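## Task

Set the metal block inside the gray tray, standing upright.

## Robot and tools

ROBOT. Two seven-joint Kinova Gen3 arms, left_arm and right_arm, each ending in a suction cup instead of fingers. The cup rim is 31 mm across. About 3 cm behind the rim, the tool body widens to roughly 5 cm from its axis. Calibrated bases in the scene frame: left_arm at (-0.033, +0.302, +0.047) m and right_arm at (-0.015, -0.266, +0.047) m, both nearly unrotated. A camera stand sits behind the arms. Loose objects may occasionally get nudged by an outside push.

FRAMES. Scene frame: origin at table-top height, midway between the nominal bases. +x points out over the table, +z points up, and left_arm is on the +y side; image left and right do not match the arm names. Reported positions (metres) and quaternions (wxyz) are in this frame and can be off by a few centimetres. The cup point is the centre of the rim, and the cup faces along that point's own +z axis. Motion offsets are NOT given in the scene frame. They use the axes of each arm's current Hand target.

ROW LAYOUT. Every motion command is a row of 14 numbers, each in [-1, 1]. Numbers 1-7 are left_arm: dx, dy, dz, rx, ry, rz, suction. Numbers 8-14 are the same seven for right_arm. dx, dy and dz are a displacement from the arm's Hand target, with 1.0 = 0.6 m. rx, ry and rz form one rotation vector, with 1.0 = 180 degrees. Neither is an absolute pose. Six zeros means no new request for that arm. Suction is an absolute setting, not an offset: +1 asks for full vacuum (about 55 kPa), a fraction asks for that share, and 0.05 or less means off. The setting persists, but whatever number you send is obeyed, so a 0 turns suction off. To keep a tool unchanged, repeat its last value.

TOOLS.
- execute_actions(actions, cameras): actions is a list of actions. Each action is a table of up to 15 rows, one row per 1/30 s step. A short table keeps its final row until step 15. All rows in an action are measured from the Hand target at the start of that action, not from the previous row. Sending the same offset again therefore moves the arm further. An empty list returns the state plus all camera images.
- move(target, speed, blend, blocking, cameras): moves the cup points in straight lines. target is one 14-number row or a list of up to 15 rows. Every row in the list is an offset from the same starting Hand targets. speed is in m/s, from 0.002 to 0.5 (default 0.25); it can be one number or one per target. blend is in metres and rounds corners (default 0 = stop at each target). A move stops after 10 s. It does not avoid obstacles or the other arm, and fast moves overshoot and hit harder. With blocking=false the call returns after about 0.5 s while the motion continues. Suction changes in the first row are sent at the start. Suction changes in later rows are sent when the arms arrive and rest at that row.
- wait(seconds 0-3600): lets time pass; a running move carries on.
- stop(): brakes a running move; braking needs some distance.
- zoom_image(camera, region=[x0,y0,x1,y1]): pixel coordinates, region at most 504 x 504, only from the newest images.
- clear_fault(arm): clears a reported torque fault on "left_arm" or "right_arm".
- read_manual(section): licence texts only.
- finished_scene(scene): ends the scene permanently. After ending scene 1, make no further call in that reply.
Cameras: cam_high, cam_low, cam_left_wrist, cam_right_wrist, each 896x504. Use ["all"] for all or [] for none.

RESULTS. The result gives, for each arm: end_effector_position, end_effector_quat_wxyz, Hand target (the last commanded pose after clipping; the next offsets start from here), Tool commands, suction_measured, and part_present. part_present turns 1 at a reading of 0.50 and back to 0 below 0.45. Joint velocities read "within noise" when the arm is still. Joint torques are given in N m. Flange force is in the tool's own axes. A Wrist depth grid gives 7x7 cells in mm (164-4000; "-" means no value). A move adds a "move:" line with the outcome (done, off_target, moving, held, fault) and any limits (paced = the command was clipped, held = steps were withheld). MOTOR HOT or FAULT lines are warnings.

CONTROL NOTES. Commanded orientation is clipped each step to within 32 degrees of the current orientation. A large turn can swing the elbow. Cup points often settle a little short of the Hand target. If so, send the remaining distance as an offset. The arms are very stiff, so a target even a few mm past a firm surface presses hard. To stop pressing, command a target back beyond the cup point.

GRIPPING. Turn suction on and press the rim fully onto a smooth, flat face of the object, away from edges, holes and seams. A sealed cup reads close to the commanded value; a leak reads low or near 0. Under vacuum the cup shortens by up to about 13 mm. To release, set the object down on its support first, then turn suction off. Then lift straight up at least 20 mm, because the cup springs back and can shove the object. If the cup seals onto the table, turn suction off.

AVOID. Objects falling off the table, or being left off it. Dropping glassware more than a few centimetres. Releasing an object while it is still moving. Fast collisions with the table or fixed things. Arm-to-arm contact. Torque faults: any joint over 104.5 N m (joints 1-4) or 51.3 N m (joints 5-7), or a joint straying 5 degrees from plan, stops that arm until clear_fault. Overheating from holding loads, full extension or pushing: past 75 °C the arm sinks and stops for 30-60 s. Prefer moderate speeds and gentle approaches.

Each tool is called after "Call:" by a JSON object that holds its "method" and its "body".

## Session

Call:
{"method": "execute_actions", "body": {"actions": []}}

Scene clock: 0.00 s.
left_arm: end_effector_position=(+0.1262, +0.4212, +0.2423) suction_measured=0.01 part_present=0 end_effector_quat_wxyz=(-0.293, -0.361, +0.791, -0.397) | right_arm: end_effector_position=(+0.5370, -0.6258, +0.2723) suction_measured=0.01 part_present=0 end_effector_quat_wxyz=(+0.282, +0.744, +0.533, -0.288)
Joint positions: left_arm=[-1.158 0.671 0.091 1.989 0.205 1.49 -3.472] | right_arm=[0.244 0.886 -0.026 1.142 0.915 1.242 1.091]
Joint velocities: within noise
Joint torques (N m): no reading
Flange force (N): no reading
Wrist depth (mm): cam_left_wrist=[435 518 607 720 3266 3142 696 / 425 489 568 2550 3098 754 696 / 404 464 524 2302 810 755 3219 / 382 442 1817 935 823 806 3366 / 374 418 994 917 2420 3219 3490 / 356 1107 1022 1927 2351 2973 3299 / 1203 1061 1553 1847 2203 2642 2973] | cam_right_wrist=[2310 2376 1944 1637 418 365 327 / 2318 2351 1894 1658 422 372 328 / 2225 2351 1950 1700 424 376 331 / 2174 2294 1956 1704 420 377 332 / 2078 1991 1997 1691 422 380 335 / 1973 1827 1956 1727 424 384 337 / 1927 2085 2028 1731 429 386 339]
Hand target: left_arm +0.1262, +0.4212, +0.2423; -0.293, -0.361, +0.791, -0.397 | right_arm +0.5370, -0.6258, +0.2723; +0.282, +0.744, +0.533, -0.288
Tool commands: left_gripper/suction=+0.0 right_gripper/suction=+0.0

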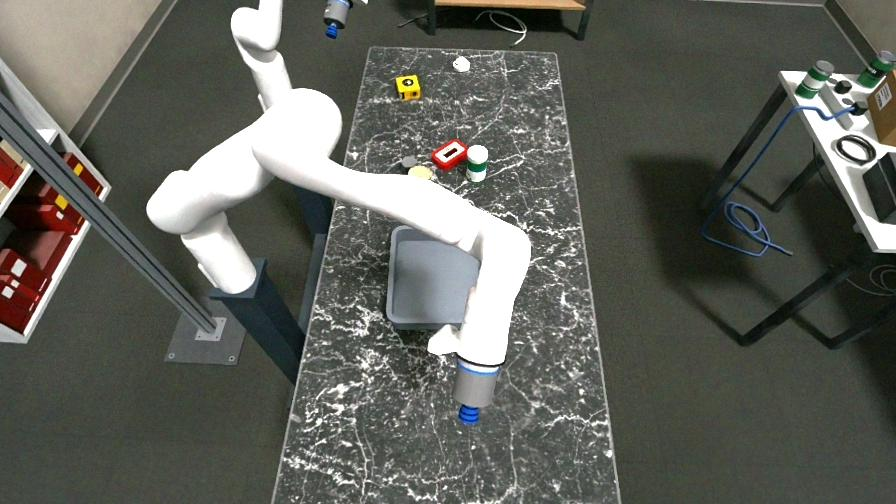

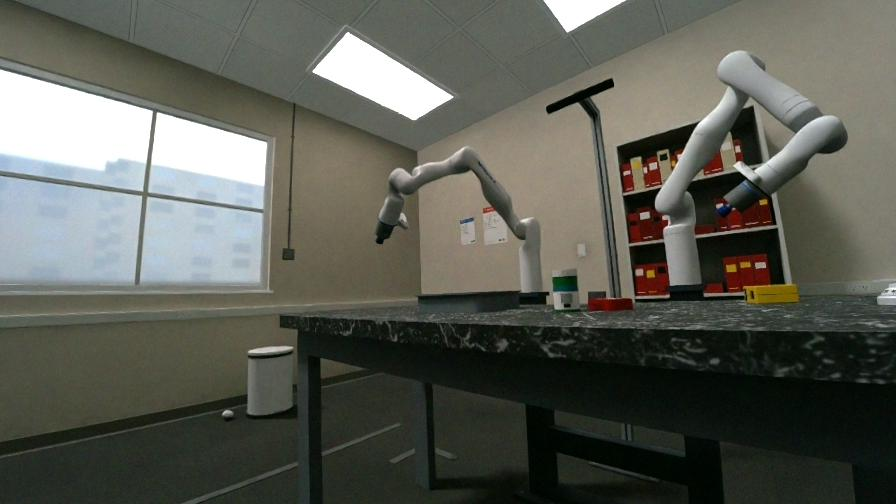

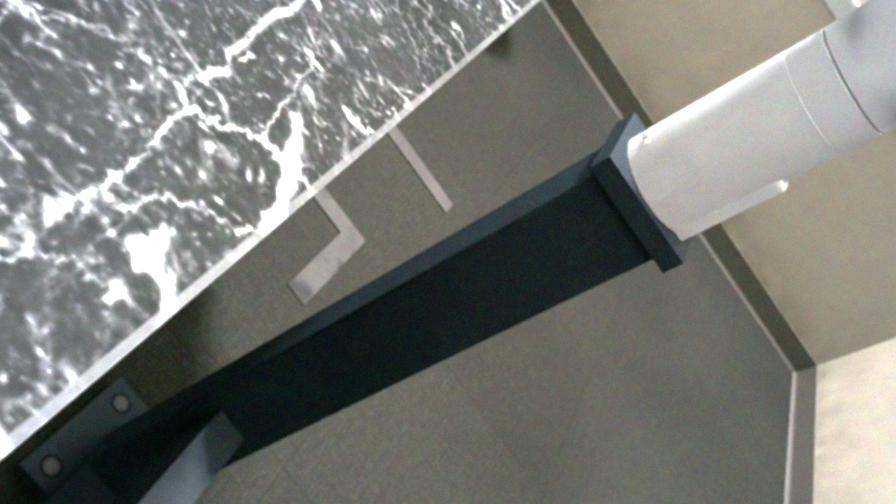

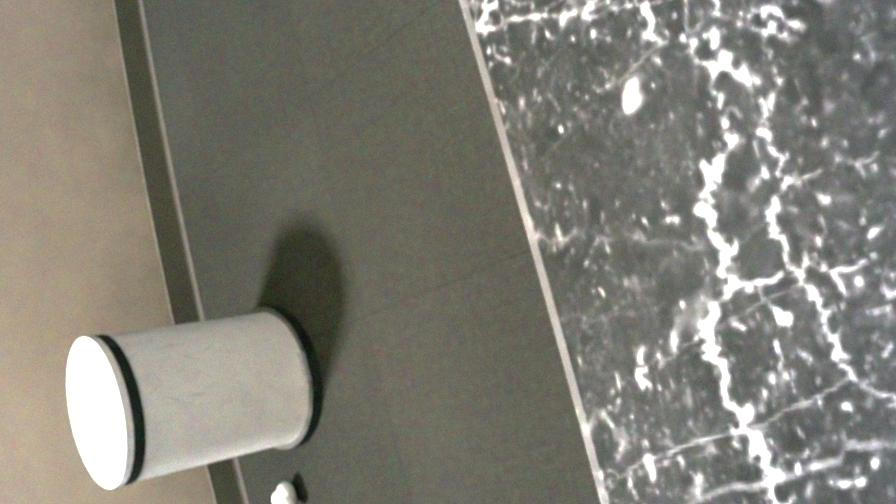

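Call:
{"method": "move", "body": {"target": [0.242,-0.687,0.233,-0.0387,-0.336,-0.216,0,-0.194,-0.469,0.007,0,0,0,0], "speed": 0.4, "cameras": ["cam_left_wrist","cam_high"]}}

Scene clock: 24.27 s.
left_arm: end_effector_position=(+0.3509, +0.0800, +0.4512) suction_measured=0.01 part_present=0 end_effector_quat_wxyz=(-0.007, +0.722, -0.692, +0.004) | right_arm: end_effector_position=(+0.2366, -0.6258, +0.3225) suction_measured=0.01 part_present=0 end_effector_quat_wxyz=(+0.282, +0.744, +0.533, -0.288)
Joint positions: left_arm=[0.013 0.353 0.709 1.303 -0.24 1.556 -0.838] | right_arm=[0.393 0.267 0.057 2.119 1.132 0.886 0.864]
Joint torques (N m): left_arm=[-0.4 -11.83 2.22 -7.34 -0.49 -0.06 0.29] | right_arm=[-0.8 -11.72 0.09 -5.08 0.81 0.51 0.17]
Flange force (N): left_arm=[-0.2 0.4 0.9] | right_arm=[1.5 3.1 4.9]
Wrist depth (mm): cam_left_wrist=[570 568 565 565 563 562 558 / 570 569 543 562 564 561 558 / 568 567 543 565 565 562 557 / 567 568 566 567 564 562 558 / 571 570 566 565 564 561 557 / 570 568 567 566 564 562 560 / 570 570 568 564 564 562 563] | cam_right_wrist=[2351 2429 2021 1700 1464 1280 1145 / 2271 2411 1991 1722 1493 1310 1157 / 2218 2368 1991 1736 1507 1310 1165 / 2188 2351 2053 1754 1510 1278 386 / 2125 2335 2053 1759 1556 435 391 / 2053 2294 2125 1797 1575 440 391 / 1985 1852 1956 1792 1564 439 387]
Hand target: left_arm +0.3509, +0.0800, +0.4512; -0.007, +0.722, -0.692, +0.004 | right_arm +0.2366, -0.6258, +0.3225; +0.282, +0.744, +0.533, -0.288
Off the commanded pose: left_arm 0.000 m, 0 deg | right_arm 0.000 m, 0 deg.
move: done
Images, in order (width x height): cam_high 896x504, cam_left_wrist 896x504.

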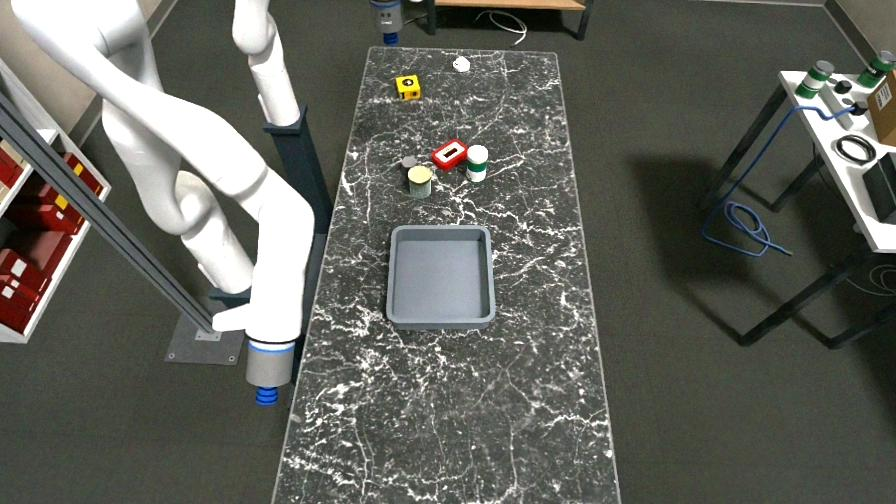

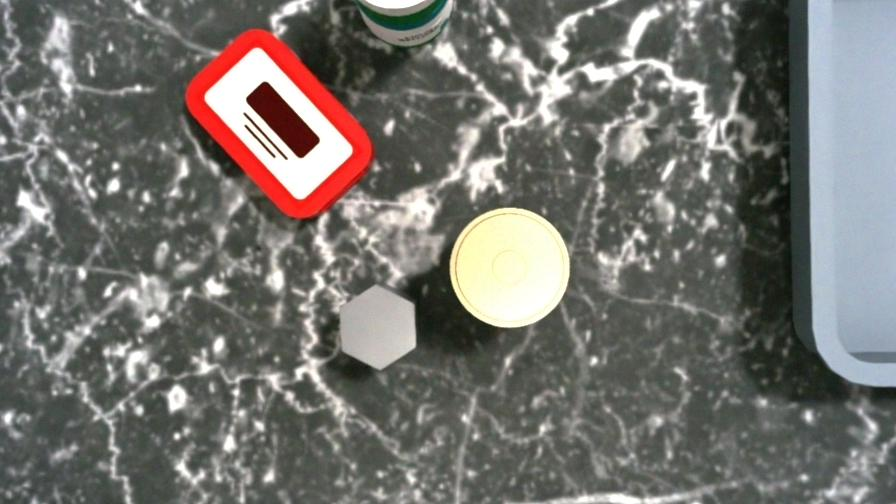

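Call:
{"method": "move", "body": {"target": [[-0.0825,-0.0138,0.64,0,0,0,0,0,0,0,0,0,0,0],[-0.0825,-0.0138,0.69,0,0,0,1,0,0,0,0,0,0,0]], "speed": [0.35,0.04], "blend": [0.003,0]}}

Call:
{"method": "wait", "body": {"seconds": 0.4}}

Scene clock: 42.57 s.
left_arm: end_effector_position=(+0.3636, +0.1315, +0.0375) suction_measured=0.71 part_present=1 end_effector_quat_wxyz=(-0.007, +0.722, -0.692, +0.004) | right_arm: end_effector_position=(+0.2366, -0.6258, +0.3225) suction_measured=0.01 part_present=0 end_effector_quat_wxyz=(+0.282, +0.744, +0.533, -0.288)
Joint positions: left_arm=[0.132 0.888 0.331 1.937 -0.694 0.42 -0.538] | right_arm=[0.393 0.267 0.057 2.119 1.132 0.886 0.864]
Joint torques (N m): left_arm=[-0.54 -16.86 2.6 -2.6 -0.44 0.03 0.2] | right_arm=[-0.8 -11.75 0.08 -5.14 0.79 0.56 0.17]
Flange force (N): left_arm=[1.1 1.1 3.6] | right_arm=[1.6 2.9 5.2]
Wrist depth (mm): cam_left_wrist=[- - - - - - - / - - - - - - - / - - - - - - - / - - - - - - - / - - - - - - - / - - - - - - - / - - - - - - -] | cam_right_wrist=[2326 2493 1997 1700 1473 1280 1149 / 2318 2420 2009 1727 1490 1303 1151 / 2210 2411 2015 1722 1500 1318 1165 / 2160 2368 2034 1759 1524 1278 388 / 2098 2310 2072 1768 1546 437 389 / 2053 2286 2112 1797 1571 440 391 / 1979 1873 1933 1807 1556 439 388]
Hand target: left_arm +0.3636, +0.1315, +0.0376; -0.007, +0.722, -0.692, +0.004 | right_arm +0.2366, -0.6258, +0.3225; +0.282, +0.744, +0.533, -0.288
Off the commanded pose: left_arm 0.000 m, 0 deg | right_arm 0.000 m, 0 deg.
move: done

Scene clock: 42.97 s.
left_arm: end_effector_position=(+0.3636, +0.1315, +0.0375) suction_measured=0.88 part_present=1 end_effector_quat_wxyz=(-0.007, +0.722, -0.692, +0.004) | right_arm: end_effector_position=(+0.2366, -0.6258, +0.3225) suction_measured=0.01 part_present=0 end_effector_quat_wxyz=(+0.282, +0.744, +0.533, -0.288)
Joint positions: left_arm=[0.132 0.888 0.331 1.937 -0.694 0.42 -0.538] | right_arm=[0.393 0.267 0.057 2.119 1.132 0.886 0.864]
Joint torques (N m): left_arm=[-0.49 -16.8 2.64 -2.59 -0.46 0.02 0.17] | right_arm=[-0.76 -11.72 0.14 -5.22 0.79 0.53 0.14]
Flange force (N): left_arm=[1.1 1.1 3.4] | right_arm=[1.6 2.7 5.0]
Wrist depth (mm): cam_left_wrist=[- - - - - - - / - - - - - - - / - - - - - - - / - - - - - - - / - - - - - - - / - - - - - - - / - - - - - - -] | cam_right_wrist=[2335 2447 2003 1691 1470 1287 1145 / 2294 2465 1991 1722 1480 1310 1159 / 2210 2368 2015 1740 1500 1316 1169 / 2195 2351 2034 1745 1503 1282 387 / 2098 2343 2040 1773 1567 437 390 / 2040 2302 2098 1768 1590 439 391 / 1991 1868 1950 1817 1549 439 386]
Hand target: left_arm +0.3636, +0.1315, +0.0376; -0.007, +0.722, -0.692, +0.004 | right_arm +0.2366, -0.6258, +0.3225; +0.282, +0.744, +0.533, -0.288
Tool commands: left_gripper/suction=+1.0 right_gripper/suction=+0.0
Off the commanded pose: left_arm 0.000 m, 0 deg | right_arm 0.000 m, 0 deg.
wait: 0.40 s; at rest by 0.17 s

Call:
{"method": "move", "body": {"target": [[0,0,-0.2,0,0,0,1,0,0,0,0,0,0,0],[0.557,-0.0873,-0.2,0,0,0,1,0,0,0,0,0,0,0],[0.557,-0.0873,-0.05,0,0,0,1,0,0,0,0,0,0,0],[0.557,-0.0873,-0.011,0,0,0,0,0,0,0,0,0,0,0],[0.557,-0.0873,-0.013,0,0,0,0,0,0,0,0,0,0,0],[0.557,-0.0873,-0.2,0,0,0,0,0,0,0,0,0,0,0]], "speed": [0.3,0.35,0.3,0.04,0.003,0.3], "blend": [0.03,0.03,0.003,0,0,0], "cameras": ["cam_high"]}}

Scene clock: 60.50 s.
left_arm: end_effector_position=(+0.4285, -0.2006, +0.1572) suction_measured=0.01 part_present=0 end_effector_quat_wxyz=(-0.007, +0.722, -0.692, +0.004) | right_arm: end_effector_position=(+0.2366, -0.6258, +0.3225) suction_measured=0.01 part_present=0 end_effector_quat_wxyz=(+0.282, +0.744, +0.533, -0.288)
Joint positions: left_arm=[0.641 1.155 0.535 0.744 -0.517 1.328 -0.521] | right_arm=[0.393 0.267 0.057 2.119 1.132 0.886 0.864]
Joint torques (N m): left_arm=[-0.4 -22.96 2.96 -6.49 -0.45 -0.17 0.23] | right_arm=[-0.83 -11.75 0.07 -5.06 0.81 0.53 0.15]
Flange force (N): left_arm=[-0.1 0.7 0.2] | right_arm=[1.3 3.2 5.1]
Wrist depth (mm): cam_left_wrist=[214 265 264 264 264 263 262 / 214 266 265 264 264 263 262 / 214 266 265 264 264 263 262 / 214 266 265 264 264 263 262 / 215 266 265 265 264 263 262 / 215 266 265 227 263 263 262 / 229 266 266 223 264 264 263] | cam_right_wrist=[2294 2465 2015 1704 1480 1290 1145 / 2278 2438 1997 1713 1487 1305 1153 / 2225 2368 2009 1736 1497 1318 1155 / 2160 2351 2040 1763 1500 1270 386 / 2112 2360 2059 1778 1564 436 390 / 2072 2302 2092 1807 1590 439 390 / 1997 1868 1967 1812 1556 440 386]
Hand target: left_arm +0.4285, -0.2006, +0.1573; -0.007, +0.722, -0.692, +0.004 | right_arm +0.2366, -0.6258, +0.3225; +0.282, +0.744, +0.533, -0.288
Off the commanded pose: left_arm 0.000 m, 0 deg | right_arm 0.000 m, 0 deg.
move: done

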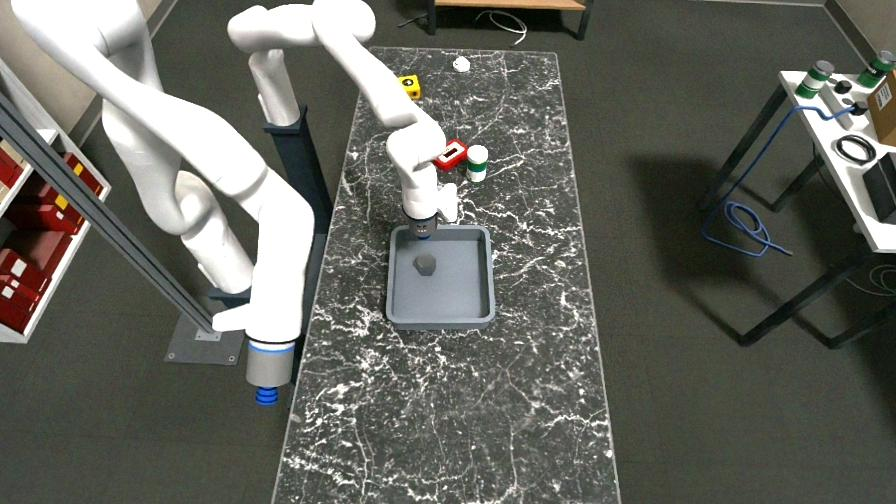

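Call:
{"method": "finished_scene", "body": {"scene": 3}}

The scene is finished: the task was done.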